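# Move the wooden block from bench to cart floor

## Task

Pick the wooden block up from the bench and lay it flat on the floor of the cart, at the end with the handle and next to the profiles. The drop flap must stay open, and nothing achieved earlier may be undone. Finally release the block and pull back so both grippers are empty and clear of the cart. The robot must stay upright and untilted, with no part of it touching anything.

## Robot and tools

ROBOT. A Rainbow Robotics RB-Y1. It has a two-wheel differential base with rear casters, so it can drive and turn but never slide sideways. It also has a folding leg and torso, two 7-joint arms with parallel grippers, and a pan/tilt head.

Cameras are head_camera (896x504), left_wrist_camera and right_wrist_camera (644x364). The wrist camera housings stick out sideways and can strike things.

The base is 0.58 m wide. It extends 0.10 m in front of the drive axle and 0.57 m behind it. Turning on the spot sweeps a 0.58 m radius. Occasionally something may jerk a held part or nudge a loose object.

FRAMES. All positions are in metres. In the base frame the origin is on the floor midway between the drive wheels, with x forward, y to the left and z up. left_hand and right_hand are printed in this frame, as the point between the finger pads. The fingers point along the hand's -z and close along its x. base_odometry is measured from where the base stood at the scene's start. It only counts wheel rotation, so slip shows as travel. Heading is in radians, positive to the left.

move. Performs one action, then reports state and images. The action is one of these:
- base, joints, or both (plus optional min_time_s and contact_limits);
- target alone or with min_time_s;
- contact_limits alone.
With no action it just reports.

base is a single velocity command, not a destination: {"x_m_s", "turn_rad_s", "for_s"}.
- x_m_s: forward speed, negative for reverse; 0 or a magnitude of 0.005 to 0.4 m/s.
- turn_rad_s: left positive; 0 or a magnitude of 0.02 to 1.509 rad/s.
- for_s: 0.1 to 5 s. Anything omitted counts as 0.
The base ramps at 0.4 m/s² (turning 0.5 rad/s²) and coasts up to 1 s (turning 3.1 s) after for_s ends. Distance is roughly speed times for_s. If |x| + 0.27|turn| would exceed 0.4, both are scaled down together.

joints is an object of absolute targets keyed by joint name, in rad; the grippers are in m of opening.
- Torso: torso_squat_rad 0 to 1.2 (lowers a level chest); torso_shift_rad -0.3 to 0.6 (hips forward); torso_pitch_rad -0.2 to 1.4 (bow forward); torso_yaw_rad -1.5 to 1.5 (left positive; first raise both shoulder rolls outward by 0.2 or more).
- Combined torso limits: squat+shift ≤ 1.52; squat−shift+pitch ≤ 1.57; shift+0.5pitch−0.4squat ≤ 0.7; shift+0.3pitch−0.5squat ≤ 0.39.
- Each arm: shoulder_pitch ±2.356 (negative raises forward). Shoulder_roll: left 0 to 3.141, right −3.141 to 0; outward is away from the body. shoulder_yaw ±2.094; elbow −2.617 to 0.01 (negative bends); forearm_roll ±3.141; wrist_pitch −1.57 to 1.919; hand_roll ±2.705; gripper_m 0 to 0.1.
- Head: head_pan_rad ±0.523 (left positive); head_tilt_rad −0.35 to 1.57 (down positive).

target moves one hand to an absolute pose in the base frame: side ("left"/"right"), x, y, z in m (−3 to 3), and quat_wxyz as four numbers w,x,y,z in the same form the hand lines print. It is solved once into joint angles, so the hand travels on an arc; split long moves into shorter steps. It is checked only against the robot's own body. Its status is reached (within 10 mm and 2°), short (with the error), or refused (with a reason).

Other move arguments:
- min_time_s (0.1 to 8): a minimum duration for the arm, head and torso motions.
- contact_limits: gripper current in mA, 200 to 672.5, per gripper. It starts at 672.5 and persists; lower values squeeze more gently.
- cameras: a list of names, "all", or [] for none.
- blocking: true, the default, returns once everything is at rest. false returns after about 0.5 s while motion continues. A target is refused while another move is still running.

To grip something, command an opening at least 0.005 m narrower than the object. off_target on a gripper is then normal.

RESULTS. The move line shows done or the worst status. Status words:
- moving, done, off_target (stopped away from its target, possibly still pushing), short, refused;
- time_out and contact_stop (the torso only), which stop the whole torso or arm group;
- limit_stop_at_<name> (the self-collision guard);
- not_followed with "joint command not followed" (the arm-collision check held the arm back);
- torque_fault (a 10 s freeze);
- limit_stop_at_motor_heat.
A refused call, or a stop you did not order, cancels the later move, wait and finished_scene calls in that reply. on_its_own lists things the robot did by itself.

Other readings:
- lidar_m: 12 distances in 30° sectors counter-clockwise from straight ahead, at 0.23 m height.
- motor_effort: wheel effort in %; at rest, about 30 or more means the base is pushing on something.
- wheel_motors_off.
- Joint torques and external torques.
- Wrist force/torque: raw, with offsets.
- Motor temperatures.

OTHER TOOLS.
- wait(seconds 0 to 10, cameras) lets time pass.
- stop(cameras) brakes every running motion.
- zoom_image(camera, region [x0,y0,x1,y1] in px, at most 504x504) enlarges part of the latest image.
- read_manual(section "licences") gives the licence texts.
- finished_scene(scene) ends the scene for good.

AVOID.
- Driving into furniture: the wheels keep spinning and may cut out for 2 s.
- Letting the upper body snag under a table edge, which can topple the robot.
- Heavy or far-forward loads, which tip it.
- Arms colliding or pressing on each other; keep the shoulder rolls about 0.5 rad outward.
- Contact torques near the joint limits: elbow 33.8 N m, wrist joints 23.5, shoulders 65.8.
- Motors reaching 80 °C, which brakes the arm.
- Breaking the torso combined limits.
- Drops, slams, hard shoves, and letting go of anything still moving.

Each tool is called after "Call:" in YAML: its name, and indented under it one key for each argument.

## Session

Call:
move:
  joints: {"head_tilt_rad": 0.75}

Scene clock: 0.87 s.
Joint torques (N m): left_arm=[-1.61 -0.52 1.04 -0.55 0 -0.58 0.05] | right_arm=[-3.98 -0.3 -0.43 -1.3 -0.05 -0.56 -0.08]
External joint torques (N m): left_arm=[-0.23 -0.66 1.03 0.01 -0.01 -0.15 0.06] | right_arm=[-0.38 0.81 -0.39 0.33 -0.12 0.04 -0.09]
Motor temperatures (°C): left_arm=[30 28 32 36 34 33 38] | right_arm=[34 30 32 30 35 36 34]
Wrist force (N): left_arm=[-0.2 0.6 -7.5] | right_arm=[-2.9 1.3 -4.9]
Wrist torque (N m): left_arm=[-0.21 0.12 0.12] | right_arm=[-0.12 -0.12 -0.07]
Wrist force, peak (N): left_arm=[0.1 1.6 -7.9] | right_arm=[-2.9 0.8 -5.4]
move: done
base_odometry: x=+0.000 y=+0.000 heading=+0.000
lidar_m: 0.74 1.02 1.56 4.58 1.54 1.10 1.01 1.05 1.41 3.64 1.08 0.77
base_status: not commanded
joint_positions: torso_squat_rad=+0.350 torso_shift_rad=+0.000 torso_pitch_rad=+0.000 torso_yaw_rad=+0.000 left_shoulder_pitch_rad=+0.037 left_shoulder_roll_rad=+0.004 left_shoulder_yaw_rad=-0.043 left_elbow_rad=-0.196 left_forearm_roll_rad=-0.014 left_wrist_pitch_rad=+0.002 left_hand_roll_rad=+0.027 left_gripper_m=+0.099 right_shoulder_pitch_rad=-0.040 right_shoulder_roll_rad=-0.021 right_shoulder_yaw_rad=-0.018 right_elbow_rad=-0.235 right_forearm_roll_rad=+0.049 right_wrist_pitch_rad=-0.014 right_hand_roll_rad=+0.035 right_gripper_m=+0.099 head_pan_rad=+0.000 head_tilt_rad=+0.750
joint_status: all done
wheel_motors_off: 0
motor_effort: left_wheel=+0(1) right_wheel=+0(2)
chest: x=-0.2280 y=+0.0001 z=+1.2475 quat_wxyz=(+1.000, +0.000, +0.000, +0.000) (m; base frame)
left_hand: x=-0.1598 y=+0.2200 z=+0.5653 quat_wxyz=(+0.997, +0.000, -0.079, -0.009) (m; base frame)
right_hand: x=-0.0823 y=-0.2360 z=+0.5770 quat_wxyz=(+0.989, -0.016, -0.142, +0.041) (m; base frame)
pictures: head_camera, left_wrist_camera, right_wrist_camera
camera_calibration:
head_camera: T_world_to_cam=[[-0.00287914, -0.999504, -0.0313449, 0.0439637], [-0.638726, 0.025956, -0.768996, 1.03321], [0.769429, 0.0178068, -0.638484, 1.02788], [0, 0, 0, 1]] pos_world=[-0.130815, -0.0011792, 1.45219]
left_wrist_camera: T_world_to_cam=[[0.988729, 0.00951113, 0.149411, 0.0708522], [-0.0605825, -0.887204, 0.457383, -0.0439767], [0.136908, -0.46128, -0.876628, 0.691386], [0, 0, 0, 1]] pos_world=[-0.167374, 0.279232, 0.615617]
right_wrist_camera: T_world_to_cam=[[-0.945884, -0.114442, -0.303654, 0.0690944], [-0.245121, 0.865172, 0.437486, -0.0414028], [0.212646, 0.488243, -0.846404, 0.693308], [0, 0, 0, 1]] pos_world=[-0.0922229, -0.294775, 0.625913]

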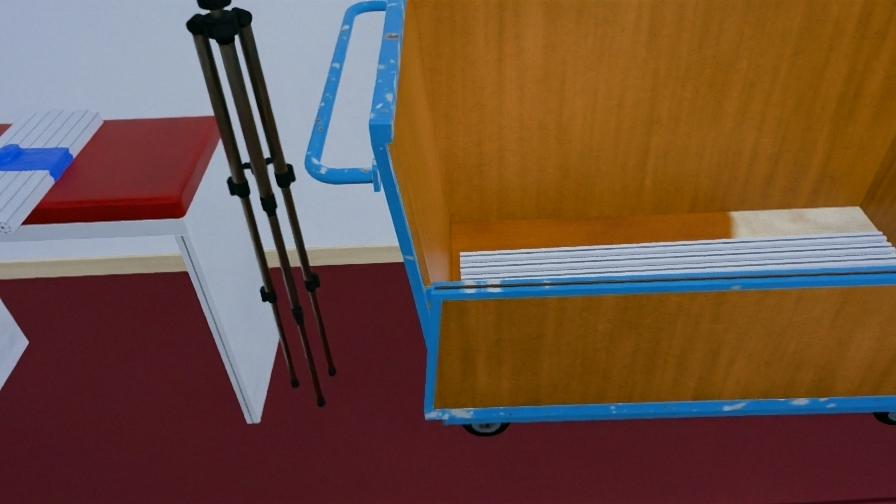

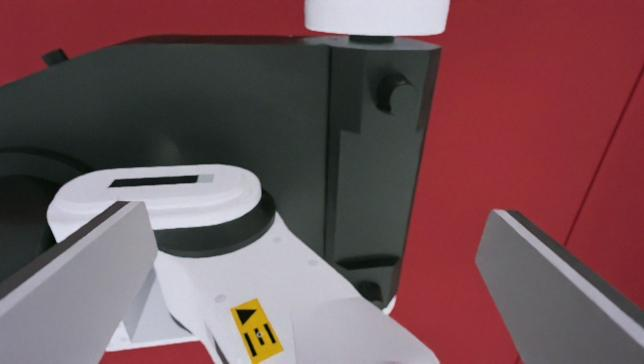

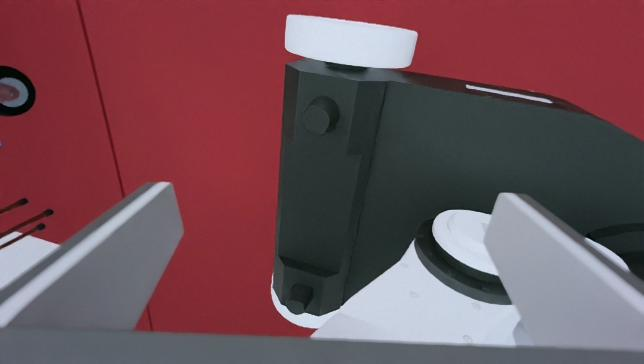

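Call:
move:
  joints: {"head_tilt_rad": 0.6, "head_pan_rad": 0.523}
  cameras: ["head_camera"]

Call:
move:
  joints: {"head_tilt_rad": 0.6, "head_pan_rad": -0.523}
  cameras: ["head_camera"]

Scene clock: 2.93 s.
Joint torques (N m): left_arm=[-1.64 -0.9 0.51 -0.43 -0.14 -0.67 -0.15] | right_arm=[-3.57 -0.52 -0.61 -1.42 -0.08 -0.64 0]
External joint torques (N m): left_arm=[-0.26 -1.05 0.5 0.12 -0.14 -0.25 -0.14] | right_arm=[0.03 0.59 -0.56 0.21 -0.14 -0.04 -0.01]
Motor temperatures (°C): left_arm=[30 28 32 36 34 33 38] | right_arm=[34 30 32 30 35 36 34]
Wrist force (N): left_arm=[-0.1 1.4 -7.8] | right_arm=[-2.7 1.2 -4.9]
Wrist torque (N m): left_arm=[-0.27 0.13 0.12] | right_arm=[-0.11 -0.12 -0.11]
Wrist force, peak (N): left_arm=[-0.7 1.3 -8.3] | right_arm=[-2.9 1.1 -5.5]
move: done
base_odometry: x=+0.000 y=+0.000 heading=+0.000
lidar_m: 0.73 1.02 1.56 4.57 1.54 1.11 1.02 1.05 1.41 3.63 1.09 0.77
base_status: not commanded
joint_positions: torso_squat_rad=+0.350 torso_shift_rad=+0.000 torso_pitch_rad=+0.000 torso_yaw_rad=+0.000 left_shoulder_pitch_rad=+0.037 left_shoulder_roll_rad=+0.004 left_shoulder_yaw_rad=-0.043 left_elbow_rad=-0.196 left_forearm_roll_rad=-0.014 left_wrist_pitch_rad=+0.002 left_hand_roll_rad=+0.027 left_gripper_m=+0.099 right_shoulder_pitch_rad=-0.040 right_shoulder_roll_rad=-0.021 right_shoulder_yaw_rad=-0.018 right_elbow_rad=-0.235 right_forearm_roll_rad=+0.049 right_wrist_pitch_rad=-0.014 right_hand_roll_rad=+0.035 right_gripper_m=+0.099 head_pan_rad=+0.523 head_tilt_rad=+0.600
joint_status: all done
wheel_motors_off: 0
motor_effort: left_wheel=+0(1) right_wheel=+0(1)
chest: x=-0.2280 y=+0.0001 z=+1.2475 quat_wxyz=(+1.000, +0.000, +0.000, +0.000) (m; base frame)
left_hand: x=-0.1598 y=+0.2200 z=+0.5653 quat_wxyz=(+0.997, +0.000, -0.079, -0.009) (m; base frame)
right_hand: x=-0.0823 y=-0.2360 z=+0.5770 quat_wxyz=(+0.989, -0.016, -0.142, +0.041) (m; base frame)
pictures: head_camera
camera_calibration:
head_camera: T_world_to_cam=[[0.500703, -0.865048, -0.0314379, 0.147815], [-0.460653, -0.235532, -0.855759, 1.19552], [0.732868, 0.442963, -0.516418, 0.843587], [0, 0, 0, 1]] pos_world=[-0.141529, 0.035774, 1.46337]

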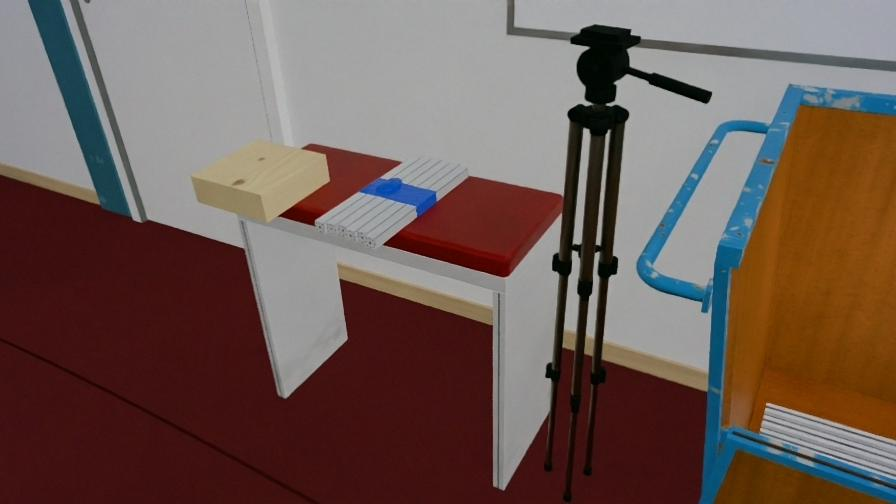

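Scene clock: 4.30 s.
Joint torques (N m): left_arm=[-1.46 -0.77 0.71 -0.52 0.02 -0.68 0.04] | right_arm=[-3.29 -0.73 -1.15 -1.49 -0.08 -0.56 -0.02]
External joint torques (N m): left_arm=[-0.08 -0.92 0.7 0.03 0.01 -0.26 0.05] | right_arm=[0.31 0.39 -1.11 0.14 -0.14 0.04 -0.04]
Motor temperatures (°C): left_arm=[30 28 32 36 34 33 38] | right_arm=[34 30 32 30 35 36 34]
Wrist force (N): left_arm=[-0.2 1.4 -8.1] | right_arm=[-2.8 0.8 -4.9]
Wrist torque (N m): left_arm=[-0.31 0.11 0.08] | right_arm=[-0.05 -0.11 -0.09]
Wrist force, peak (N): left_arm=[-0.2 1.4 -8.1] | right_arm=[-2.9 1.6 -5.1]
move: done
base_odometry: x=+0.000 y=+0.000 heading=+0.000
lidar_m: 0.73 1.02 1.56 4.57 1.54 1.10 1.02 1.06 1.40 3.62 1.09 0.75
base_status: not commanded
joint_positions: torso_squat_rad=+0.350 torso_shift_rad=+0.000 torso_pitch_rad=+0.000 torso_yaw_rad=+0.000 left_shoulder_pitch_rad=+0.037 left_shoulder_roll_rad=+0.004 left_shoulder_yaw_rad=-0.043 left_elbow_rad=-0.196 left_forearm_roll_rad=-0.014 left_wrist_pitch_rad=+0.002 left_hand_roll_rad=+0.027 left_gripper_m=+0.099 right_shoulder_pitch_rad=-0.040 right_shoulder_roll_rad=-0.021 right_shoulder_yaw_rad=-0.018 right_elbow_rad=-0.235 right_forearm_roll_rad=+0.049 right_wrist_pitch_rad=-0.014 right_hand_roll_rad=+0.035 right_gripper_m=+0.099 head_pan_rad=-0.523 head_tilt_rad=+0.600
joint_status: all done
wheel_motors_off: 0
motor_effort: left_wheel=+1(1) right_wheel=+0(2)
chest: x=-0.2280 y=+0.0001 z=+1.2475 quat_wxyz=(+1.000, +0.000, +0.000, +0.000) (m; base frame)
left_hand: x=-0.1598 y=+0.2200 z=+0.5653 quat_wxyz=(+0.997, +0.000, -0.079, -0.009) (m; base frame)
right_hand: x=-0.0823 y=-0.2360 z=+0.5770 quat_wxyz=(+0.989, -0.016, -0.142, +0.041) (m; base frame)
pictures: head_camera
camera_calibration:
head_camera: T_world_to_cam=[[-0.497604, -0.866834, -0.0314377, -0.0578329], [-0.434603, 0.280521, -0.85582, 1.2009], [0.750673, -0.412197, -0.516317, 0.84723], [0, 0, 0, 1]] pos_world=[-0.142855, -0.0377846, 1.46338]

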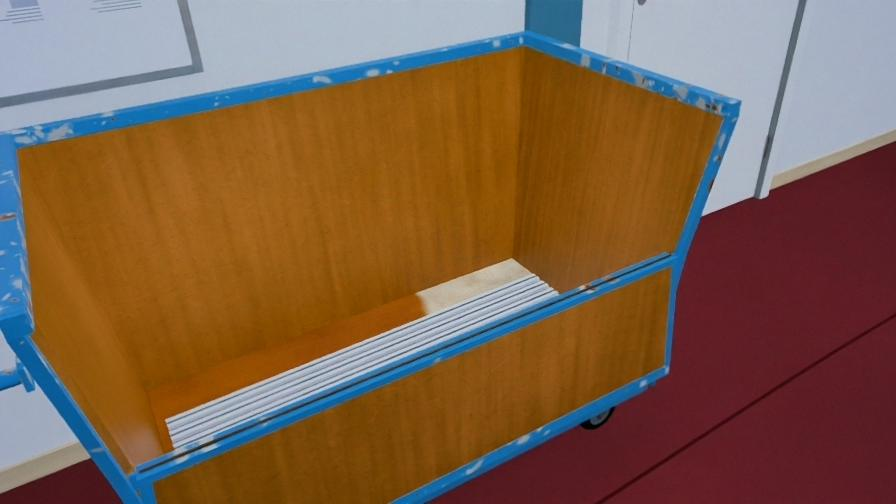

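Call:
move:
  joints: {"head_tilt_rad": 0.4, "head_pan_rad": -0.3, "torso_pitch_rad": 0.5, "torso_squat_rad": 0.1, "left_shoulder_roll_rad": 0.2, "right_shoulder_roll_rad": -0.2}
  cameras: ["head_camera"]

Scene clock: 19.10 s.
Joint torques (N m): left_arm=[11.48 3.15 1.06 4.88 -0.1 0.42 -0.07] | right_arm=[10.61 -3.68 -1.38 3.93 -0.21 0.4 -0.12]
External joint torques (N m): left_arm=[-1.15 -2.02 0.59 0.09 -0.11 -0.17 -0.09] | right_arm=[0.33 1.67 -0.67 0.51 -0.14 0.03 -0.11]
Motor temperatures (°C): left_arm=[30 28 32 36 34 33 38] | right_arm=[34 30 32 30 35 36 34]
Wrist force (N): left_arm=[3.1 0.3 -7.1] | right_arm=[0.7 1.8 -5.0]
Wrist torque (N m): left_arm=[-0.20 0.34 0.04] | right_arm=[-0.13 0.09 -0.06]
Wrist force, peak (N): left_arm=[3.0 0.1 -8.3] | right_arm=[-2.1 3.1 -5.0]
move: done
base_odometry: x=+0.000 y=+0.000 heading=+0.000
lidar_m: 0.73 1.01 1.56 4.57 1.53 1.11 1.01 1.06 1.42 3.61 1.08 0.77
base_status: not commanded
joint_positions: torso_squat_rad=+0.100 torso_shift_rad=+0.000 torso_pitch_rad=+0.500 torso_yaw_rad=+0.000 left_shoulder_pitch_rad=+0.037 left_shoulder_roll_rad=+0.200 left_shoulder_yaw_rad=-0.043 left_elbow_rad=-0.196 left_forearm_roll_rad=-0.014 left_wrist_pitch_rad=+0.002 left_hand_roll_rad=+0.027 left_gripper_m=+0.099 right_shoulder_pitch_rad=-0.040 right_shoulder_roll_rad=-0.200 right_shoulder_yaw_rad=-0.018 right_elbow_rad=-0.235 right_forearm_roll_rad=+0.049 right_wrist_pitch_rad=-0.014 right_hand_roll_rad=+0.035 right_gripper_m=+0.099 head_pan_rad=-0.300 head_tilt_rad=+0.400
joint_status: all done
wheel_motors_off: 0
motor_effort: left_wheel=+0(1) right_wheel=+0(2)
chest: x=-0.0796 y=+0.0001 z=+1.2485 quat_wxyz=(+0.969, +0.000, +0.247, +0.000) (m; base frame)
left_hand: x=-0.3412 y=+0.3681 z=+0.6304 quat_wxyz=(+0.980, +0.089, +0.171, -0.043) (m; base frame)
right_hand: x=-0.2648 y=-0.3705 z=+0.6032 quat_wxyz=(+0.987, -0.090, +0.108, +0.074) (m; base frame)
pictures: head_camera
camera_calibration:
head_camera: T_world_to_cam=[[-0.267107, -0.95723, 0.1112, -0.148521], [-0.726553, 0.124233, -0.675787, 1.03276], [0.633068, -0.2613, -0.728661, 0.952641], [0, 0, 0, 1]] pos_world=[0.107597, -0.0215465, 1.40859]

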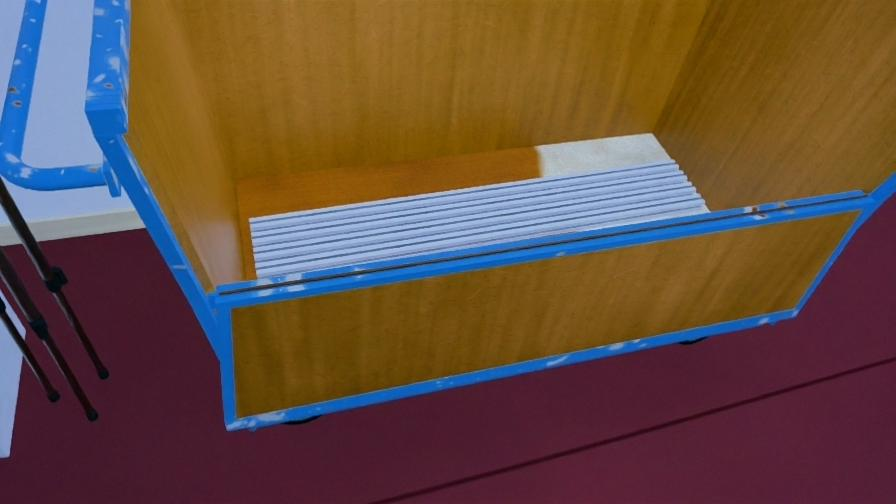

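Call:
move:
  joints: {"head_tilt_rad": 0.7, "head_pan_rad": 0, "torso_pitch_rad": 0, "torso_squat_rad": 0.35}
  base: {"turn_rad_s": 0.9, "for_s": 1.745}
  cameras: []

Call:
move:
  base: {"x_m_s": 0.4, "for_s": 3.1}
  cameras: ["head_camera"]

Call:
move:
  base: {"turn_rad_s": -0.9, "for_s": 1.745}

Scene clock: 27.03 s.
Joint torques (N m): left_arm=[-1.81 4.42 1.31 -0.36 0.05 -0.69 -0.09] | right_arm=[-3.61 -4.41 -0.83 -1.54 0 -0.57 -0.04]
External joint torques (N m): left_arm=[-0.47 -1.39 0.8 0.09 0.02 -0.29 -0.09] | right_arm=[0.03 1.76 -0.28 0.1 -0.05 0.01 -0.05]
Motor temperatures (°C): left_arm=[30 28 32 36 34 33 38] | right_arm=[34 30 32 30 35 36 34]
Wrist force (N): left_arm=[-0.6 0.2 -8.0] | right_arm=[-2.1 2.6 -4.8]
Wrist torque (N m): left_arm=[-0.23 0.06 0.10] | right_arm=[-0.23 -0.07 -0.11]
Wrist force, peak (N): left_arm=[2.5 0.9 -8.2] | right_arm=[-2.7 2.7 -5.0]
move: done
base_odometry: x=+0.000 y=+0.000 heading=+1.502
lidar_m: 4.50 1.61 1.09 1.05 1.07 1.37 3.04 1.16 0.79 0.73 1.03 1.54
base_status: done (sent for 1.73 of 1.73 s)
joint_positions: torso_squat_rad=+0.350 torso_shift_rad=+0.000 torso_pitch_rad=+0.000 torso_yaw_rad=+0.000 left_shoulder_pitch_rad=+0.037 left_shoulder_roll_rad=+0.200 left_shoulder_yaw_rad=-0.043 left_elbow_rad=-0.196 left_forearm_roll_rad=-0.014 left_wrist_pitch_rad=+0.002 left_hand_roll_rad=+0.027 left_gripper_m=+0.099 right_shoulder_pitch_rad=-0.040 right_shoulder_roll_rad=-0.200 right_shoulder_yaw_rad=-0.018 right_elbow_rad=-0.235 right_forearm_roll_rad=+0.049 right_wrist_pitch_rad=-0.014 right_hand_roll_rad=+0.035 right_gripper_m=+0.099 head_pan_rad=+0.000 head_tilt_rad=+0.700
joint_status: all done
wheel_motors_off: 0
motor_effort: left_wheel=+5(33) right_wheel=+20(47)
chest: x=-0.2281 y=+0.0001 z=+1.2475 quat_wxyz=(+1.000, +0.000, +0.000, +0.000) (m; base frame)
left_hand: x=-0.1612 y=+0.3680 z=+0.5796 quat_wxyz=(+0.992, +0.097, -0.077, -0.020) (m; base frame)
right_hand: x=-0.0811 y=-0.3705 z=+0.5924 quat_wxyz=(+0.983, -0.105, -0.139, +0.050) (m; base frame)
pictures: none
No camera images: "cameras" was empty.

Scene clock: 31.60 s.
Joint torques (N m): left_arm=[-1.23 3.88 1.24 -0.21 -0.15 -0.56 0.03] | right_arm=[-2.98 -4.88 -1.01 -1.27 -0.05 -0.58 -0.01]
External joint torques (N m): left_arm=[0.11 -1.92 0.73 0.23 -0.18 -0.17 0.04] | right_arm=[0.66 1.29 -0.46 0.37 -0.09 0 -0.02]
Motor temperatures (°C): left_arm=[30 28 32 36 34 33 37] | right_arm=[34 30 32 30 35 36 34]
Wrist force (N): left_arm=[0.0 0.7 -8.0] | right_arm=[-2.7 2.0 -4.6]
Wrist torque (N m): left_arm=[-0.31 0.15 0.07] | right_arm=[-0.14 -0.11 -0.08]
Wrist force, peak (N): left_arm=[0.1 0.8 -8.2] | right_arm=[-2.5 2.1 -5.4]
move: done
base_odometry: x=+0.085 y=+1.237 heading=+1.503
lidar_m: 4.17 1.78 1.22 1.16 1.17 1.52 3.39 1.30 1.04 0.78 1.43 1.84
base_status: done (sent for 3.1 of 3.1 s)
joint_positions: torso_squat_rad=+0.350 torso_shift_rad=+0.000 torso_pitch_rad=+0.000 torso_yaw_rad=+0.000 left_shoulder_pitch_rad=+0.037 left_shoulder_roll_rad=+0.200 left_shoulder_yaw_rad=-0.043 left_elbow_rad=-0.196 left_forearm_roll_rad=-0.014 left_wrist_pitch_rad=+0.002 left_hand_roll_rad=+0.027 left_gripper_m=+0.099 right_shoulder_pitch_rad=-0.040 right_shoulder_roll_rad=-0.200 right_shoulder_yaw_rad=-0.018 right_elbow_rad=-0.235 right_forearm_roll_rad=+0.049 right_wrist_pitch_rad=-0.014 right_hand_roll_rad=+0.035 right_gripper_m=+0.099 head_pan_rad=+0.000 head_tilt_rad=+0.700
joint_status: not commanded
wheel_motors_off: 0
motor_effort: left_wheel=+19(48) right_wheel=-16(48)
chest: x=-0.2280 y=+0.0001 z=+1.2475 quat_wxyz=(+1.000, +0.000, +0.000, +0.000) (m; base frame)
left_hand: x=-0.1611 y=+0.3680 z=+0.5796 quat_wxyz=(+0.992, +0.097, -0.077, -0.020) (m; base frame)
right_hand: x=-0.0810 y=-0.3704 z=+0.5924 quat_wxyz=(+0.983, -0.105, -0.139, +0.050) (m; base frame)
pictures: head_camera
camera_calibration:
head_camera: T_world_to_cam=[[-0.00132777, -0.999502, -0.0315122, 0.0444773], [-0.599565, 0.0260157, -0.799903, 1.08605], [0.800325, 0.0178315, -0.599301, 0.977478], [0, 0, 0, 1]] pos_world=[-0.131083, -0.0012291, 1.45594]

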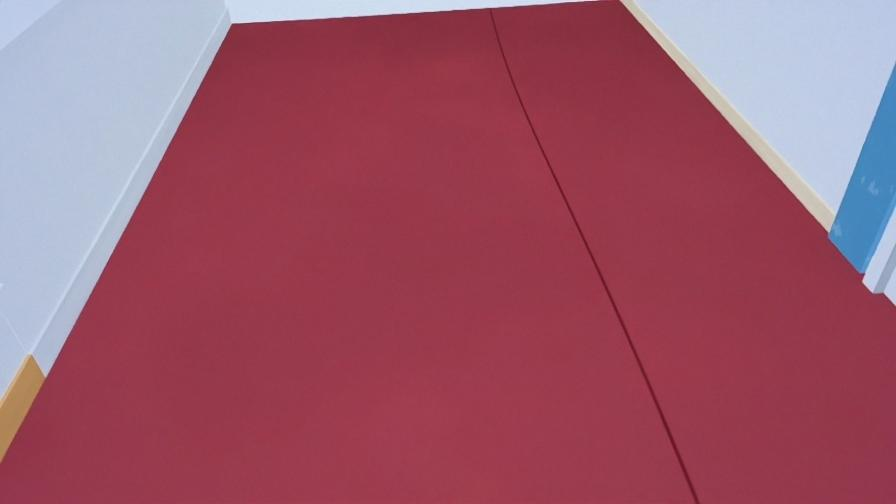

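Scene clock: 35.40 s.
Joint torques (N m): left_arm=[-1.88 4.01 1.57 -0.19 -0.12 -0.72 -0.01] | right_arm=[-3.33 -4.92 -1.06 -1.55 -0.05 -0.57 0]
External joint torques (N m): left_arm=[-0.55 -1.79 1.06 0.25 -0.14 -0.33 0] | right_arm=[0.31 1.26 -0.51 0.09 -0.09 0.01 -0.01]
Motor temperatures (°C): left_arm=[30 28 32 36 34 33 37] | right_arm=[34 30 32 30 35 36 34]
Wrist force (N): left_arm=[0.2 0.2 -7.1] | right_arm=[-2.0 2.2 -4.9]
Wrist torque (N m): left_arm=[-0.23 0.16 0.10] | right_arm=[-0.17 -0.01 -0.10]
Wrist force, peak (N): left_arm=[-0.3 0.4 -8.4] | right_arm=[-3.2 2.1 -5.3]
move: done
base_odometry: x=+0.084 y=+1.237 heading=+0.002
lidar_m: 0.80 1.44 1.94 4.38 1.69 1.22 1.11 1.16 1.56 4.01 1.31 1.04
base_status: done (sent for 1.73 of 1.73 s)
joint_positions: torso_squat_rad=+0.350 torso_shift_rad=+0.000 torso_pitch_rad=+0.000 torso_yaw_rad=+0.000 left_shoulder_pitch_rad=+0.037 left_shoulder_roll_rad=+0.200 left_shoulder_yaw_rad=-0.043 left_elbow_rad=-0.196 left_forearm_roll_rad=-0.014 left_wrist_pitch_rad=+0.002 left_hand_roll_rad=+0.027 left_gripper_m=+0.099 right_shoulder_pitch_rad=-0.040 right_shoulder_roll_rad=-0.200 right_shoulder_yaw_rad=-0.018 right_elbow_rad=-0.235 right_forearm_roll_rad=+0.049 right_wrist_pitch_rad=-0.014 right_hand_roll_rad=+0.035 right_gripper_m=+0.099 head_pan_rad=+0.000 head_tilt_rad=+0.700
joint_status: not commanded
wheel_motors_off: 0
motor_effort: left_wheel=+23(45) right_wheel=+2(49)
chest: x=-0.2280 y=+0.0001 z=+1.2475 quat_wxyz=(+1.000, +0.000, +0.000, +0.000) (m; base frame)
left_hand: x=-0.1612 y=+0.3680 z=+0.5796 quat_wxyz=(+0.992, +0.097, -0.077, -0.020) (m; base frame)
right_hand: x=-0.0811 y=-0.3704 z=+0.5924 quat_wxyz=(+0.983, -0.105, -0.139, +0.050) (m; base frame)
pictures: head_camera, left_wrist_camera, right_wrist_camera
camera_calibration:
head_camera: T_world_to_cam=[[-0.0013261, -0.999503, -0.0314904, 0.0444657], [-0.59951, 0.0259985, -0.799945, 1.08608], [0.800366, 0.017818, -0.599246, 0.977463], [0, 0, 0, 1]] pos_world=[-0.131155, -0.0012092, 1.45594]
left_wrist_camera: T_world_to_cam=[[0.989039, -0.0262477, 0.145304, 0.0842646], [-0.0660046, -0.958871, 0.276062, 0.211247], [0.132082, -0.282627, -0.950093, 0.74849], [0, 0, 0, 1]] pos_world=[-0.16826, 0.416314, 0.640574]
right_wrist_camera: T_world_to_cam=[[-0.946077, -0.160635, -0.28131, 0.0292036], [-0.239989, 0.93084, 0.275575, 0.189176], [0.217588, 0.328226, -0.919197, 0.755894], [0, 0, 0, 1]] pos_world=[-0.0914444, -0.419506, 0.650899]

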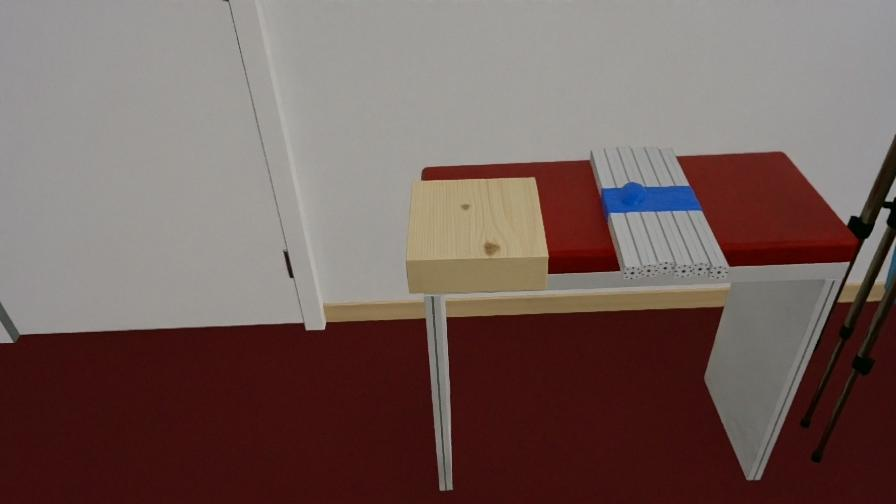

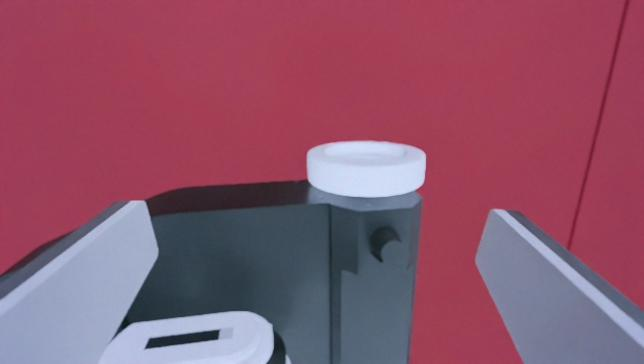

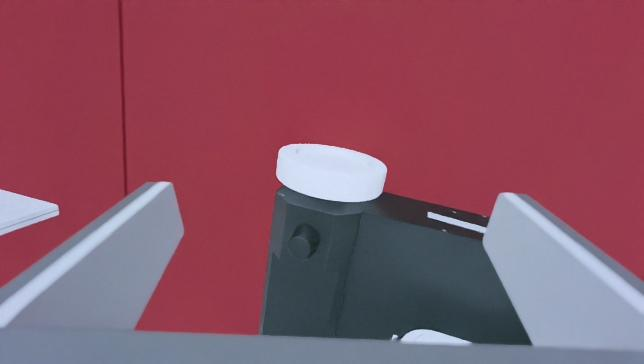

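Call:
move:
  target: {"side": "right", "x": 0.24, "y": -0.1, "z": 0.80, "quat_wxyz": [0.7071, 0, -0.7071, 0]}
  min_time_s: 3

Call:
move:
  base: {"x_m_s": 0.3, "for_s": 1.17}
  joints: {"head_tilt_rad": 0.8}

Scene clock: 57.57 s.
Joint torques (N m): left_arm=[-1.67 4.22 1.16 -0.31 0 -0.57 0.1] | right_arm=[-14.2 2.3 -0.34 -0.67 0.52 -1.71 0.27]
External joint torques (N m): left_arm=[-0.34 -1.57 0.65 0.14 -0.02 -0.18 0.1] | right_arm=[-0.64 1.42 0.96 0.02 -0.16 -0.01 0.22]
Motor temperatures (°C): left_arm=[30 28 32 35 34 33 37] | right_arm=[34 30 32 30 35 36 34]
Wrist force (N): left_arm=[-0.5 -0.4 -7.0] | right_arm=[-6.9 0.5 -0.8]
Wrist torque (N m): left_arm=[-0.19 0.08 0.11] | right_arm=[-0.08 -0.43 -0.10]
Wrist force, peak (N): left_arm=[-0.1 0.2 -8.4] | right_arm=[-7.2 0.4 -1.0]
move: short
base_odometry: x=+0.084 y=+1.237 heading=+0.002
lidar_m: 0.80 1.43 1.94 4.39 1.71 1.22 1.13 1.16 1.55 4.00 1.31 1.04
base_status: not commanded
joint_positions: torso_squat_rad=+0.350 torso_shift_rad=+0.000 torso_pitch_rad=+0.000 torso_yaw_rad=+0.000 left_shoulder_pitch_rad=+0.037 left_shoulder_roll_rad=+0.200 left_shoulder_yaw_rad=-0.043 left_elbow_rad=-0.196 left_forearm_roll_rad=-0.014 left_wrist_pitch_rad=+0.002 left_hand_roll_rad=+0.027 left_gripper_m=+0.099 right_shoulder_pitch_rad=-0.541 right_shoulder_roll_rad=+0.000 right_shoulder_yaw_rad=+1.512 right_elbow_rad=-0.308 right_forearm_roll_rad=-1.918 right_wrist_pitch_rad=-0.851 right_hand_roll_rad=+0.417 right_gripper_m=+0.099 head_pan_rad=+0.000 head_tilt_rad=+0.700
joint_status: all done
wheel_motors_off: 0
motor_effort: left_wheel=+22(23) right_wheel=+5(6)
chest: x=-0.2280 y=+0.0001 z=+1.2475 quat_wxyz=(+1.000, +0.000, +0.000, +0.000) (m; base frame)
left_hand: x=-0.1612 y=+0.3680 z=+0.5796 quat_wxyz=(+0.992, +0.097, -0.077, -0.020) (m; base frame)
right_hand: x=+0.2395 y=-0.1004 z=+0.8008 quat_wxyz=(+0.797, +0.026, -0.602, +0.026) (m; base frame)
right_hand_status: short (checked arc, as near as the solve gets, planned for 3.0 s): 1 mm and 16.4 deg off. The place is met; only the turn is off.
pictures: head_camera, left_wrist_camera, right_wrist_camera
camera_calibration:
head_camera: T_world_to_cam=[[-0.00133359, -0.999503, -0.0314941, 0.0444662], [-0.599512, 0.0260059, -0.799943, 1.08608], [0.800365, 0.0178143, -0.599249, 0.977464], [0, 0, 0, 1]] pos_world=[-0.131152, -0.00121312, 1.45594]
left_wrist_camera: T_world_to_cam=[[0.989039, -0.0262556, 0.145301, 0.0842658], [-0.0660109, -0.958871, 0.276059, 0.211247], [0.132077, -0.282624, -0.950094, 0.74849], [0, 0, 0, 1]] pos_world=[-0.168256, 0.416313, 0.640576]
right_wrist_camera: T_world_to_cam=[[-0.245194, -0.0371261, -0.968763, 0.829515], [-0.559032, 0.821818, 0.109996, 0.155457], [0.792063, 0.56854, -0.222259, 0.117535], [0, 0, 0, 1]] pos_world=[0.197202, -0.163784, 0.812627]

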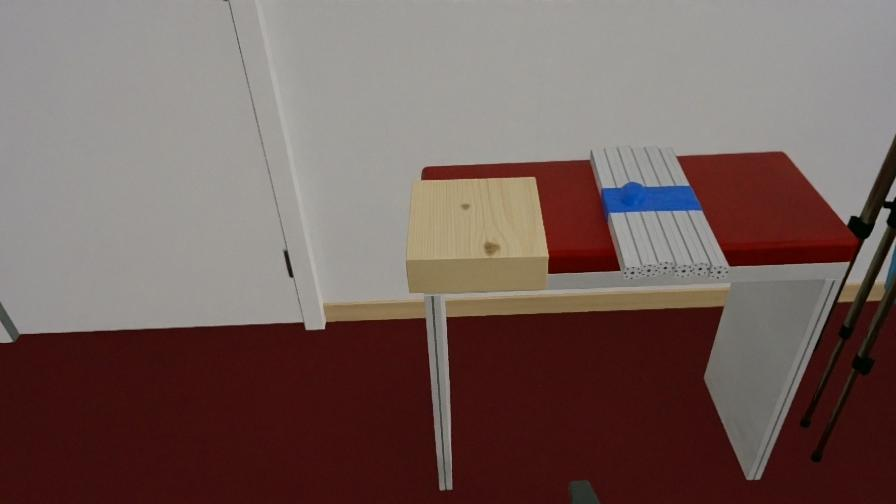

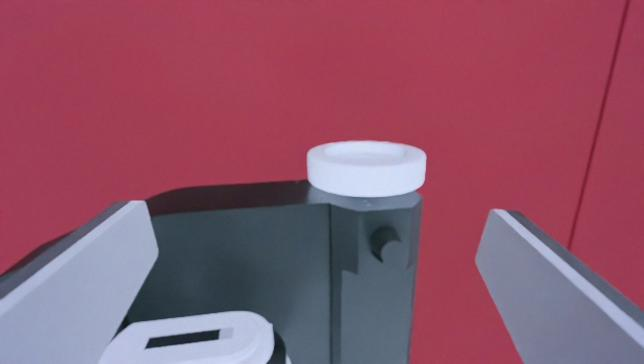

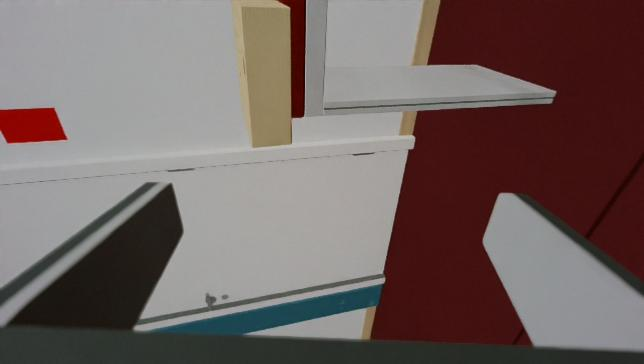

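Scene clock: 59.83 s.
Joint torques (N m): left_arm=[-1.1 4.31 1.07 -0.32 -0.03 -0.62 -0.06] | right_arm=[-14.33 2.31 -0.84 -0.61 0.47 -1.66 0.2]
External joint torques (N m): left_arm=[0.22 -1.49 0.56 0.12 -0.05 -0.23 -0.06] | right_arm=[-0.77 1.43 0.45 0.08 -0.21 0.04 0.15]
Motor temperatures (°C): left_arm=[30 28 32 35 34 33 37] | right_arm=[34 30 32 30 35 36 34]
Wrist force (N): left_arm=[0.5 -0.1 -7.9] | right_arm=[-6.8 1.1 -0.3]
Wrist torque (N m): left_arm=[-0.21 0.20 0.09] | right_arm=[-0.19 -0.36 -0.07]
Wrist force, peak (N): left_arm=[0.4 0.6 -8.3] | right_arm=[-7.5 0.6 -0.7]
move: done
base_odometry: x=+0.435 y=+1.237 heading=+0.001
lidar_m: 0.44 1.11 1.45 3.76 2.20 1.59 1.47 1.51 2.04 1.31 0.81 0.89
base_status: done (sent for 1.17 of 1.17 s)
joint_positions: torso_squat_rad=+0.350 torso_shift_rad=+0.000 torso_pitch_rad=+0.000 torso_yaw_rad=+0.000 left_shoulder_pitch_rad=+0.037 left_shoulder_roll_rad=+0.200 left_shoulder_yaw_rad=-0.043 left_elbow_rad=-0.196 left_forearm_roll_rad=-0.014 left_wrist_pitch_rad=+0.002 left_hand_roll_rad=+0.027 left_gripper_m=+0.099 right_shoulder_pitch_rad=-0.541 right_shoulder_roll_rad=+0.000 right_shoulder_yaw_rad=+1.512 right_elbow_rad=-0.308 right_forearm_roll_rad=-1.918 right_wrist_pitch_rad=-0.851 right_hand_roll_rad=+0.417 right_gripper_m=+0.099 head_pan_rad=+0.000 head_tilt_rad=+0.800
joint_status: all done
wheel_motors_off: 0
motor_effort: left_wheel=-10(50) right_wheel=+9(46)
chest: x=-0.2279 y=+0.0001 z=+1.2475 quat_wxyz=(+1.000, +0.000, +0.000, +0.000) (m; base frame)
left_hand: x=-0.1610 y=+0.3680 z=+0.5796 quat_wxyz=(+0.992, +0.097, -0.077, -0.020) (m; base frame)
right_hand: x=+0.2396 y=-0.1004 z=+0.8008 quat_wxyz=(+0.797, +0.026, -0.602, +0.026) (m; base frame)
pictures: head_camera, left_wrist_camera, right_wrist_camera
camera_calibration:
head_camera: T_world_to_cam=[[-0.00448153, -0.999503, -0.0312081, 0.0434015], [-0.67645, 0.0260145, -0.736029, 0.977774], [0.736475, 0.0178122, -0.676231, 1.07567], [0, 0, 0, 1]] pos_world=[-0.130592, -0.00121639, 1.44842]
left_wrist_camera: T_world_to_cam=[[0.989032, -0.0263074, 0.14534, 0.0841365], [-0.0660716, -0.958869, 0.276054, 0.211242], [0.1321, -0.282629, -0.95009, 0.748483], [0, 0, 0, 1]] pos_world=[-0.168131, 0.416309, 0.640583]
right_wrist_camera: T_world_to_cam=[[-0.245167, -0.0371349, -0.968769, 0.829552], [-0.559072, 0.821792, 0.109984, 0.155508], [0.792042, 0.568577, -0.222238, 0.117444], [0, 0, 0, 1]] pos_world=[0.197298, -0.163766, 0.812642]

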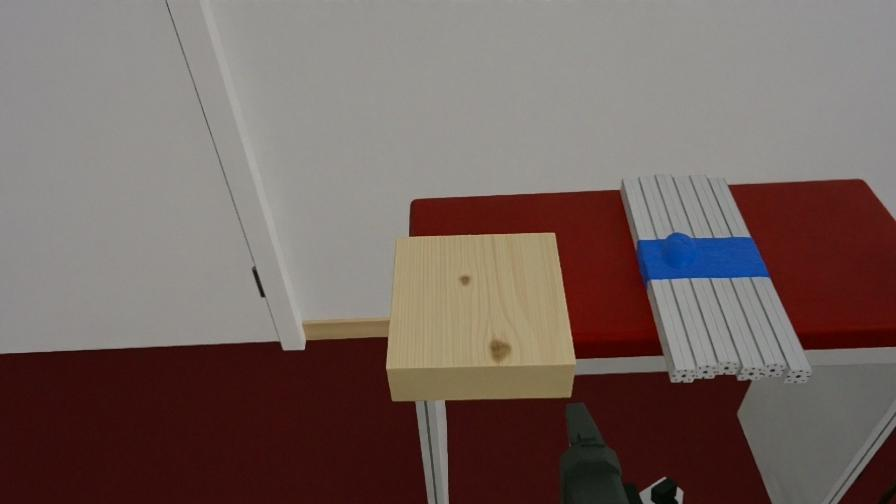

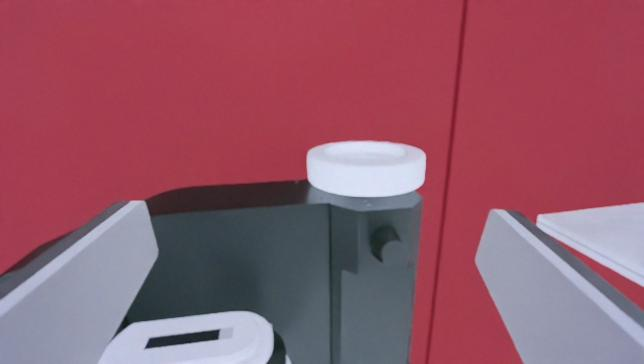

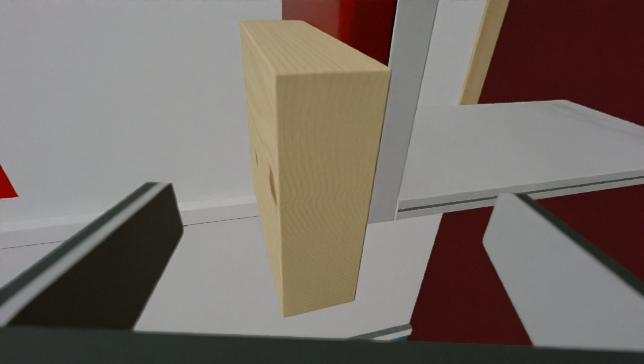

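Call:
move:
  target: {"side": "right", "x": 0.24, "y": -0.04, "z": 0.94, "quat_wxyz": [0.7071, 0, -0.7071, 0]}
  min_time_s: 2
  cameras: []

Call:
move:
  joints: {"torso_squat_rad": 0.8, "head_tilt_rad": 0.7}

Scene clock: 65.60 s.
Joint torques (N m): left_arm=[-1.17 4.2 1.18 -0.41 0.02 -0.65 -0.03] | right_arm=[-15.34 1.1 -6 -5.64 1.31 -1.1 0.04]
External joint torques (N m): left_arm=[0.16 -1.59 0.68 0.04 0 -0.26 -0.02] | right_arm=[-1.56 -0.34 -1.49 -0.82 -0.29 -0.06 -0.01]
Motor temperatures (°C): left_arm=[30 28 32 35 34 33 37] | right_arm=[34 30 32 30 35 36 34]
Wrist force (N): left_arm=[-0.1 0.6 -7.6] | right_arm=[-6.8 0.8 1.4]
Wrist torque (N m): left_arm=[-0.27 0.12 0.07] | right_arm=[-0.18 -0.37 -0.13]
Wrist force, peak (N): left_arm=[-0.5 -0.2 -8.5] | right_arm=[-7.8 0.2 -0.4]
move: done
base_odometry: x=+0.435 y=+1.237 heading=+0.001
lidar_m: 0.45 1.11 1.45 3.75 2.23 1.57 1.48 1.52 2.03 1.31 0.78 0.90
base_status: not commanded
joint_positions: torso_squat_rad=+0.350 torso_shift_rad=+0.000 torso_pitch_rad=+0.000 torso_yaw_rad=+0.000 left_shoulder_pitch_rad=+0.037 left_shoulder_roll_rad=+0.200 left_shoulder_yaw_rad=-0.043 left_elbow_rad=-0.196 left_forearm_roll_rad=-0.014 left_wrist_pitch_rad=+0.002 left_hand_roll_rad=+0.027 left_gripper_m=+0.099 right_shoulder_pitch_rad=-0.554 right_shoulder_roll_rad=-0.187 right_shoulder_yaw_rad=+1.397 right_elbow_rad=-1.067 right_forearm_roll_rad=-2.024 right_wrist_pitch_rad=-1.263 right_hand_roll_rad=+0.998 right_gripper_m=+0.099 head_pan_rad=+0.000 head_tilt_rad=+0.800
joint_status: all done
wheel_motors_off: 0
motor_effort: left_wheel=-10(11) right_wheel=+11(12)
chest: x=-0.2279 y=+0.0001 z=+1.2475 quat_wxyz=(+1.000, +0.000, +0.000, +0.000) (m; base frame)
left_hand: x=-0.1610 y=+0.3680 z=+0.5796 quat_wxyz=(+0.992, +0.097, -0.077, -0.020) (m; base frame)
right_hand: x=+0.2394 y=-0.0394 z=+0.9405 quat_wxyz=(+0.704, +0.001, -0.710, +0.000) (m; base frame)
right_hand_status: reached (checked arc, planned for 2.0 s): 1 mm and 0.5 deg off.
pictures: none
No camera images: "cameras" was empty.

Scene clock: 67.87 s.
Joint torques (N m): left_arm=[-0.8 4.22 1.52 -0.46 0.04 -0.61 -0.07] | right_arm=[-15.19 1.22 -6.08 -5.44 1.3 -1.19 0.17]
External joint torques (N m): left_arm=[0.53 -1.58 1.01 -0.02 0.02 -0.21 -0.06] | right_arm=[-1.41 -0.21 -1.57 -0.62 -0.3 -0.16 0.11]
Motor temperatures (°C): left_arm=[30 28 32 35 34 33 37] | right_arm=[34 30 32 30 35 36 34]
Wrist force (N): left_arm=[-0.6 0.6 -6.5] | right_arm=[-6.9 0.7 1.5]
Wrist torque (N m): left_arm=[-0.28 0.09 0.08] | right_arm=[-0.20 -0.36 -0.11]
Wrist force, peak (N): left_arm=[0.5 -0.2 -8.3] | right_arm=[-7.8 0.9 1.3]
move: done
base_odometry: x=+0.435 y=+1.237 heading=+0.001
lidar_m: 0.44 1.11 1.47 3.74 2.22 1.58 1.47 1.53 2.04 1.31 0.79 0.90
base_status: not commanded
joint_positions: torso_squat_rad=+0.800 torso_shift_rad=+0.000 torso_pitch_rad=+0.000 torso_yaw_rad=+0.000 left_shoulder_pitch_rad=+0.037 left_shoulder_roll_rad=+0.200 left_shoulder_yaw_rad=-0.043 left_elbow_rad=-0.196 left_forearm_roll_rad=-0.014 left_wrist_pitch_rad=+0.002 left_hand_roll_rad=+0.027 left_gripper_m=+0.099 right_shoulder_pitch_rad=-0.554 right_shoulder_roll_rad=-0.187 right_shoulder_yaw_rad=+1.397 right_elbow_rad=-1.067 right_forearm_roll_rad=-2.024 right_wrist_pitch_rad=-1.263 right_hand_roll_rad=+0.998 right_gripper_m=+0.099 head_pan_rad=+0.000 head_tilt_rad=+0.700
joint_status: all done
wheel_motors_off: 0
motor_effort: left_wheel=-10(11) right_wheel=+12(13)
chest: x=-0.2281 y=+0.0001 z=+1.0776 quat_wxyz=(+1.000, +0.000, +0.000, +0.000) (m; base frame)
left_hand: x=-0.1610 y=+0.3680 z=+0.4098 quat_wxyz=(+0.992, +0.097, -0.077, -0.020) (m; base frame)
right_hand: x=+0.2393 y=-0.0393 z=+0.7707 quat_wxyz=(+0.704, +0.001, -0.710, +0.000) (m; base frame)
pictures: head_camera, left_wrist_camera, right_wrist_camera
camera_calibration:
head_camera: T_world_to_cam=[[-0.00132902, -0.999503, -0.0314965, 0.0390992], [-0.599414, 0.0260072, -0.800016, 0.950266], [0.800438, 0.0178162, -0.599151, 0.875626], [0, 0, 0, 1]] pos_world=[-0.131228, -0.00123439, 1.28609]
left_wrist_camera: T_world_to_cam=[[0.988999, -0.0263019, 0.145566, 0.108696], [-0.0661294, -0.958869, 0.276039, 0.258112], [0.132319, -0.282628, -0.95006, 0.587121], [0, 0, 0, 1]] pos_world=[-0.168118, 0.416291, 0.470728]
right_wrist_camera: T_world_to_cam=[[0.0346544, -0.0274688, -0.999022, 0.759355], [-0.50749, 0.860669, -0.0412687, 0.214212], [0.860961, 0.508423, 0.0158858, -0.12611], [0, 0, 0, 1]] pos_world=[0.190971, -0.0993902, 0.769456]

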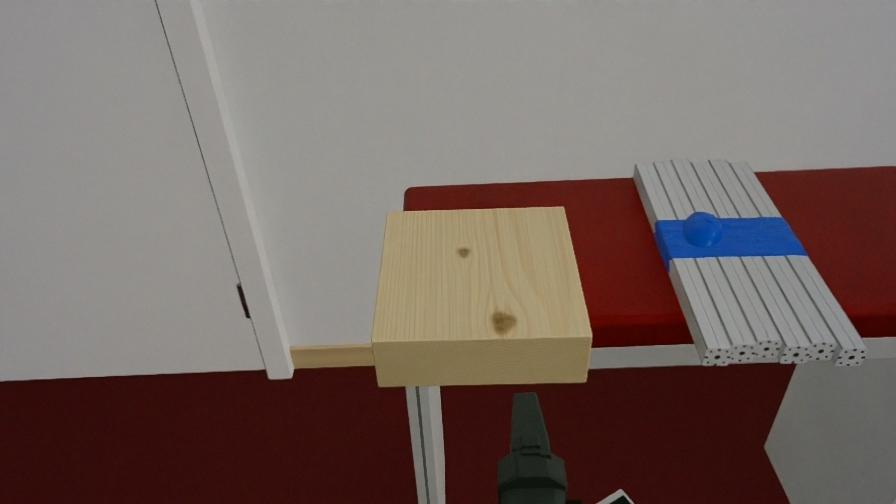

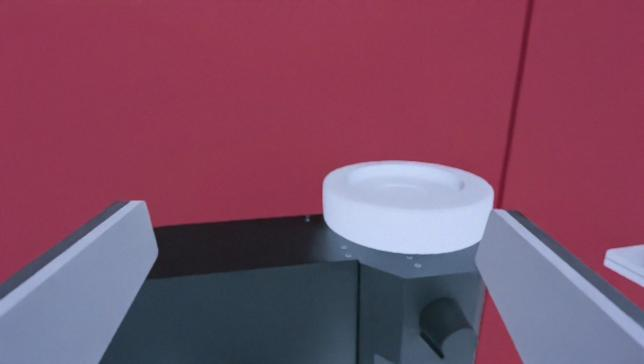

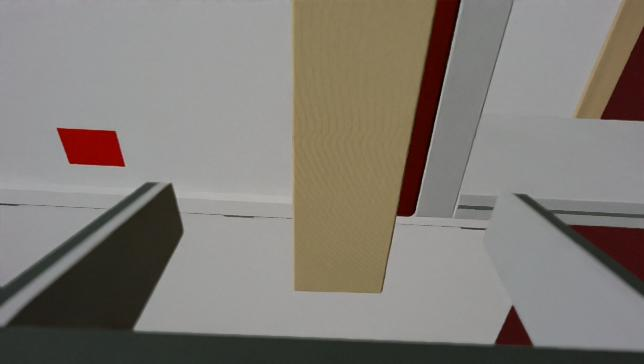

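Call:
move:
  target: {"side": "right", "x": 0.32, "y": -0.025, "z": 0.759, "quat_wxyz": [0.7071, 0, -0.7071, 0]}
  min_time_s: 1.2
  cameras: ["head_camera", "right_wrist_camera"]

Scene clock: 72.07 s.
Joint torques (N m): left_arm=[-1.12 4.24 1.01 -0.41 -0.04 -0.53 0] | right_arm=[-18.63 1.29 -1.84 -0.15 1.06 -1.52 0.05]
External joint torques (N m): left_arm=[0.21 -1.55 0.5 0.04 -0.06 -0.14 0] | right_arm=[-1.06 1.11 1.19 0.76 -0.12 -0.07 0]
Motor temperatures (°C): left_arm=[30 28 32 35 34 33 37] | right_arm=[34 30 32 30 35 36 34]
Wrist force (N): left_arm=[0.3 -0.2 -7.4] | right_arm=[-7.3 0.3 0.6]
Wrist torque (N m): left_arm=[-0.17 0.18 0.08] | right_arm=[-0.10 -0.41 -0.08]
Wrist force, peak (N): left_arm=[0.0 0.2 -8.4] | right_arm=[-8.1 0.7 1.8]
move: short
base_odometry: x=+0.435 y=+1.237 heading=+0.001
lidar_m: 0.44 1.10 1.46 3.74 2.23 1.59 1.47 1.53 2.04 1.31 0.79 0.91
base_status: not commanded
joint_positions: torso_squat_rad=+0.800 torso_shift_rad=+0.000 torso_pitch_rad=+0.000 torso_yaw_rad=+0.000 left_shoulder_pitch_rad=+0.037 left_shoulder_roll_rad=+0.200 left_shoulder_yaw_rad=-0.043 left_elbow_rad=-0.196 left_forearm_roll_rad=-0.014 left_wrist_pitch_rad=+0.002 left_hand_roll_rad=+0.027 left_gripper_m=+0.099 right_shoulder_pitch_rad=-0.821 right_shoulder_roll_rad=+0.000 right_shoulder_yaw_rad=+1.571 right_elbow_rad=-0.539 right_forearm_roll_rad=-2.277 right_wrist_pitch_rad=-1.004 right_hand_roll_rad=+0.721 right_gripper_m=+0.099 head_pan_rad=+0.000 head_tilt_rad=+0.700
joint_status: all done
wheel_motors_off: 0
motor_effort: left_wheel=-10(11) right_wheel=+10(12)
chest: x=-0.2281 y=+0.0001 z=+1.0776 quat_wxyz=(+1.000, +0.000, +0.000, +0.000) (m; base frame)
left_hand: x=-0.1610 y=+0.3680 z=+0.4098 quat_wxyz=(+0.992, +0.097, -0.077, -0.020) (m; base frame)
right_hand: x=+0.3196 y=-0.0255 z=+0.7595 quat_wxyz=(+0.732, +0.018, -0.681, +0.017) (m; base frame)
right_hand_status: short (checked arc, as near as the solve gets, planned for 1.2 s): 1 mm and 5.0 deg off. The place is met; only the turn is off.
pictures: head_camera, right_wrist_camera
camera_calibration:
head_camera: T_world_to_cam=[[-0.00132929, -0.999503, -0.0315007, 0.0391004], [-0.599419, 0.0260107, -0.800012, 0.950263], [0.800434, 0.0178187, -0.599156, 0.875628], [0, 0, 0, 1]] pos_world=[-0.131225, -0.00123866, 1.28609]
right_wrist_camera: T_world_to_cam=[[-0.0443048, -0.029279, -0.998589, 0.770595], [-0.55013, 0.835079, -0.0000769427, 0.224255], [0.833903, 0.549351, -0.0531052, -0.139953], [0, 0, 0, 1]] pos_world=[0.274218, -0.087825, 0.762093]

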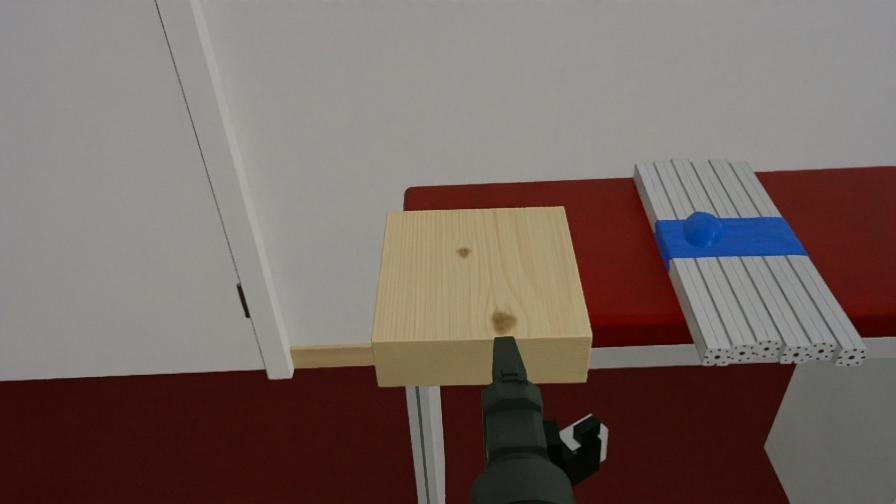

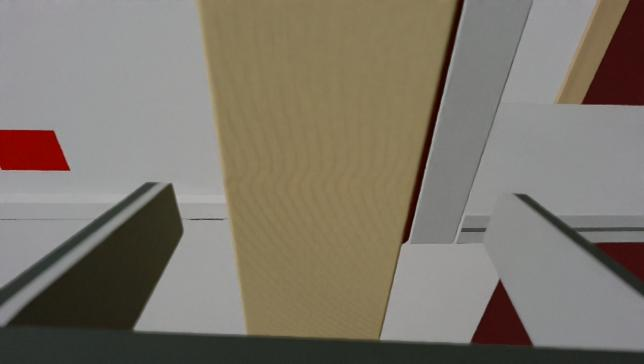

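Call:
move:
  target: {"side": "right", "x": 0.25, "y": -0.03, "z": 0.759, "quat_wxyz": [0.7071, 0, -0.7071, 0]}
  min_time_s: 1.2
  cameras: []

Call:
move:
  base: {"x_m_s": 0.1, "for_s": 1.4}
  cameras: ["head_camera", "right_wrist_camera"]

Scene clock: 75.47 s.
Joint torques (N m): left_arm=[-0.94 4.32 1.32 -0.35 0.06 -0.67 -0.02] | right_arm=[-14.58 1.14 -3.27 -3.36 1.6 -1.3 0.1]
External joint torques (N m): left_arm=[0.39 -1.48 0.81 0.1 0.04 -0.28 -0.02] | right_arm=[0.27 -0.15 0.97 -0.67 0.14 -0.05 0.05]
Motor temperatures (°C): left_arm=[30 28 32 35 34 32 37] | right_arm=[34 30 32 30 35 36 34]
Wrist force (N): left_arm=[-0.3 0.4 -8.2] | right_arm=[-7.3 0.8 0.8]
Wrist torque (N m): left_arm=[-0.28 0.12 0.07] | right_arm=[-0.17 -0.40 -0.10]
Wrist force, peak (N): left_arm=[-0.5 -0.3 -8.3] | right_arm=[-8.2 0.8 0.6]
move: done
base_odometry: x=+0.435 y=+1.237 heading=+0.001
lidar_m: 0.44 1.10 1.43 3.76 2.24 1.58 1.46 1.53 2.03 1.28 0.79 0.90
base_status: not commanded
joint_positions: torso_squat_rad=+0.800 torso_shift_rad=+0.000 torso_pitch_rad=+0.000 torso_yaw_rad=+0.000 left_shoulder_pitch_rad=+0.037 left_shoulder_roll_rad=+0.200 left_shoulder_yaw_rad=-0.043 left_elbow_rad=-0.196 left_forearm_roll_rad=-0.014 left_wrist_pitch_rad=+0.002 left_hand_roll_rad=+0.027 left_gripper_m=+0.099 right_shoulder_pitch_rad=-0.690 right_shoulder_roll_rad=-0.103 right_shoulder_yaw_rad=+1.603 right_elbow_rad=-0.885 right_forearm_roll_rad=-2.225 right_wrist_pitch_rad=-1.324 right_hand_roll_rad=+0.856 right_gripper_m=+0.099 head_pan_rad=+0.000 head_tilt_rad=+0.700
joint_status: all done
wheel_motors_off: 0
motor_effort: left_wheel=-10(10) right_wheel=+11(13)
chest: x=-0.2281 y=+0.0001 z=+1.0776 quat_wxyz=(+1.000, +0.000, +0.000, +0.000) (m; base frame)
left_hand: x=-0.1610 y=+0.3680 z=+0.4098 quat_wxyz=(+0.992, +0.097, -0.077, -0.020) (m; base frame)
right_hand: x=+0.2499 y=-0.0299 z=+0.7595 quat_wxyz=(+0.705, +0.000, -0.710, -0.001) (m; base frame)
right_hand_status: reached (checked arc, planned for 1.2 s): 1 mm and 0.4 deg off.
pictures: none
No camera images: "cameras" was empty.

Scene clock: 77.53 s.
Joint torques (N m): left_arm=[-1.18 4.32 1.1 -0.47 -0.02 -0.57 0.05] | right_arm=[-14.97 0.74 -3.78 -3.23 1.57 -1.36 0.34]
External joint torques (N m): left_arm=[0.15 -1.47 0.59 -0.03 -0.04 -0.17 0.05] | right_arm=[-0.12 -0.55 0.45 -0.54 0.11 -0.11 0.29]
Motor temperatures (°C): left_arm=[30 28 32 35 34 32 37] | right_arm=[34 30 32 30 35 36 34]
Wrist force (N): left_arm=[0.1 -0.1 -7.2] | right_arm=[-6.8 0.5 1.3]
Wrist torque (N m): left_arm=[-0.22 0.15 0.11] | right_arm=[-0.13 -0.35 -0.11]
Wrist force, peak (N): left_arm=[-0.1 -0.5 -8.5] | right_arm=[-7.8 0.4 1.3]
move: done
base_odometry: x=+0.575 y=+1.237 heading=+0.000
lidar_m: 0.31 0.99 1.26 3.25 2.43 1.74 1.62 1.66 2.24 1.12 0.72 0.89
base_status: done (sent for 1.4 of 1.4 s)
joint_positions: torso_squat_rad=+0.800 torso_shift_rad=+0.000 torso_pitch_rad=+0.000 torso_yaw_rad=+0.000 left_shoulder_pitch_rad=+0.037 left_shoulder_roll_rad=+0.200 left_shoulder_yaw_rad=-0.043 left_elbow_rad=-0.196 left_forearm_roll_rad=-0.014 left_wrist_pitch_rad=+0.002 left_hand_roll_rad=+0.027 left_gripper_m=+0.099 right_shoulder_pitch_rad=-0.689 right_shoulder_roll_rad=-0.103 right_shoulder_yaw_rad=+1.603 right_elbow_rad=-0.885 right_forearm_roll_rad=-2.225 right_wrist_pitch_rad=-1.324 right_hand_roll_rad=+0.856 right_gripper_m=+0.099 head_pan_rad=+0.000 head_tilt_rad=+0.700
joint_status: not commanded
wheel_motors_off: 0
motor_effort: left_wheel=-11(27) right_wheel=+11(35)
chest: x=-0.2280 y=+0.0001 z=+1.0776 quat_wxyz=(+1.000, +0.000, +0.000, +0.000) (m; base frame)
left_hand: x=-0.1611 y=+0.3680 z=+0.4098 quat_wxyz=(+0.992, +0.097, -0.077, -0.020) (m; base frame)
right_hand: x=+0.2499 y=-0.0299 z=+0.7593 quat_wxyz=(+0.705, +0.000, -0.710, -0.001) (m; base frame)
pictures: head_camera, right_wrist_camera
camera_calibration:
head_camera: T_world_to_cam=[[-0.00133587, -0.999503, -0.0315014, 0.0390996], [-0.599585, 0.0260115, -0.799889, 0.950155], [0.80031, 0.0178192, -0.599321, 0.875702], [0, 0, 0, 1]] pos_world=[-0.131083, -0.0012392, 1.28608]
right_wrist_camera: T_world_to_cam=[[0.0331593, -0.0281055, -0.999055, 0.748263], [-0.504317, 0.862545, -0.0410038, 0.210029], [0.862882, 0.5052, 0.0144273, -0.139243], [0, 0, 0, 1]] pos_world=[0.201259, -0.0897838, 0.758177]

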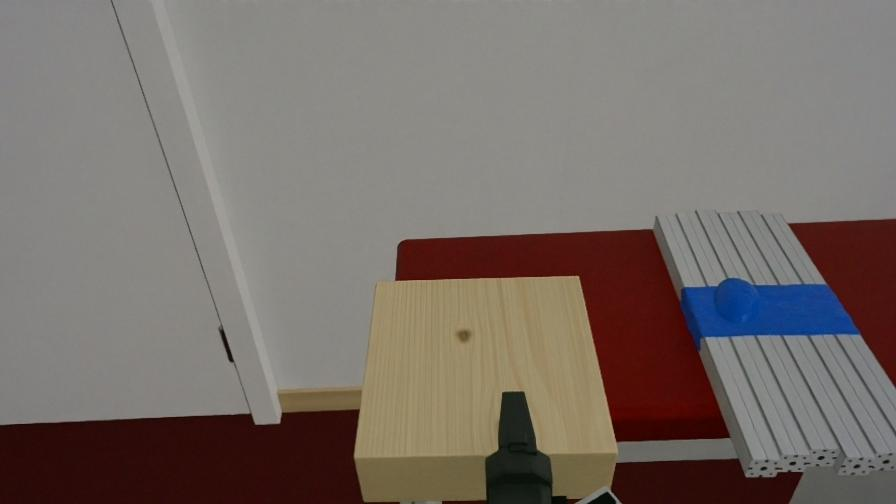

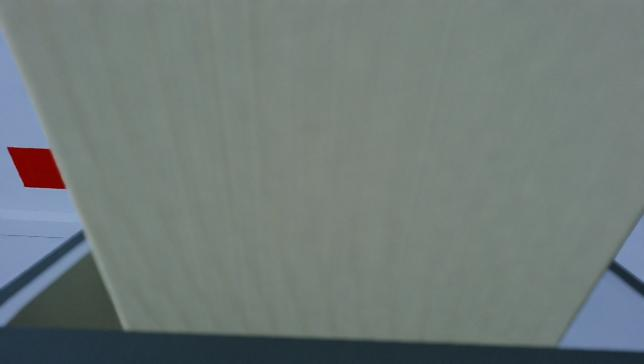

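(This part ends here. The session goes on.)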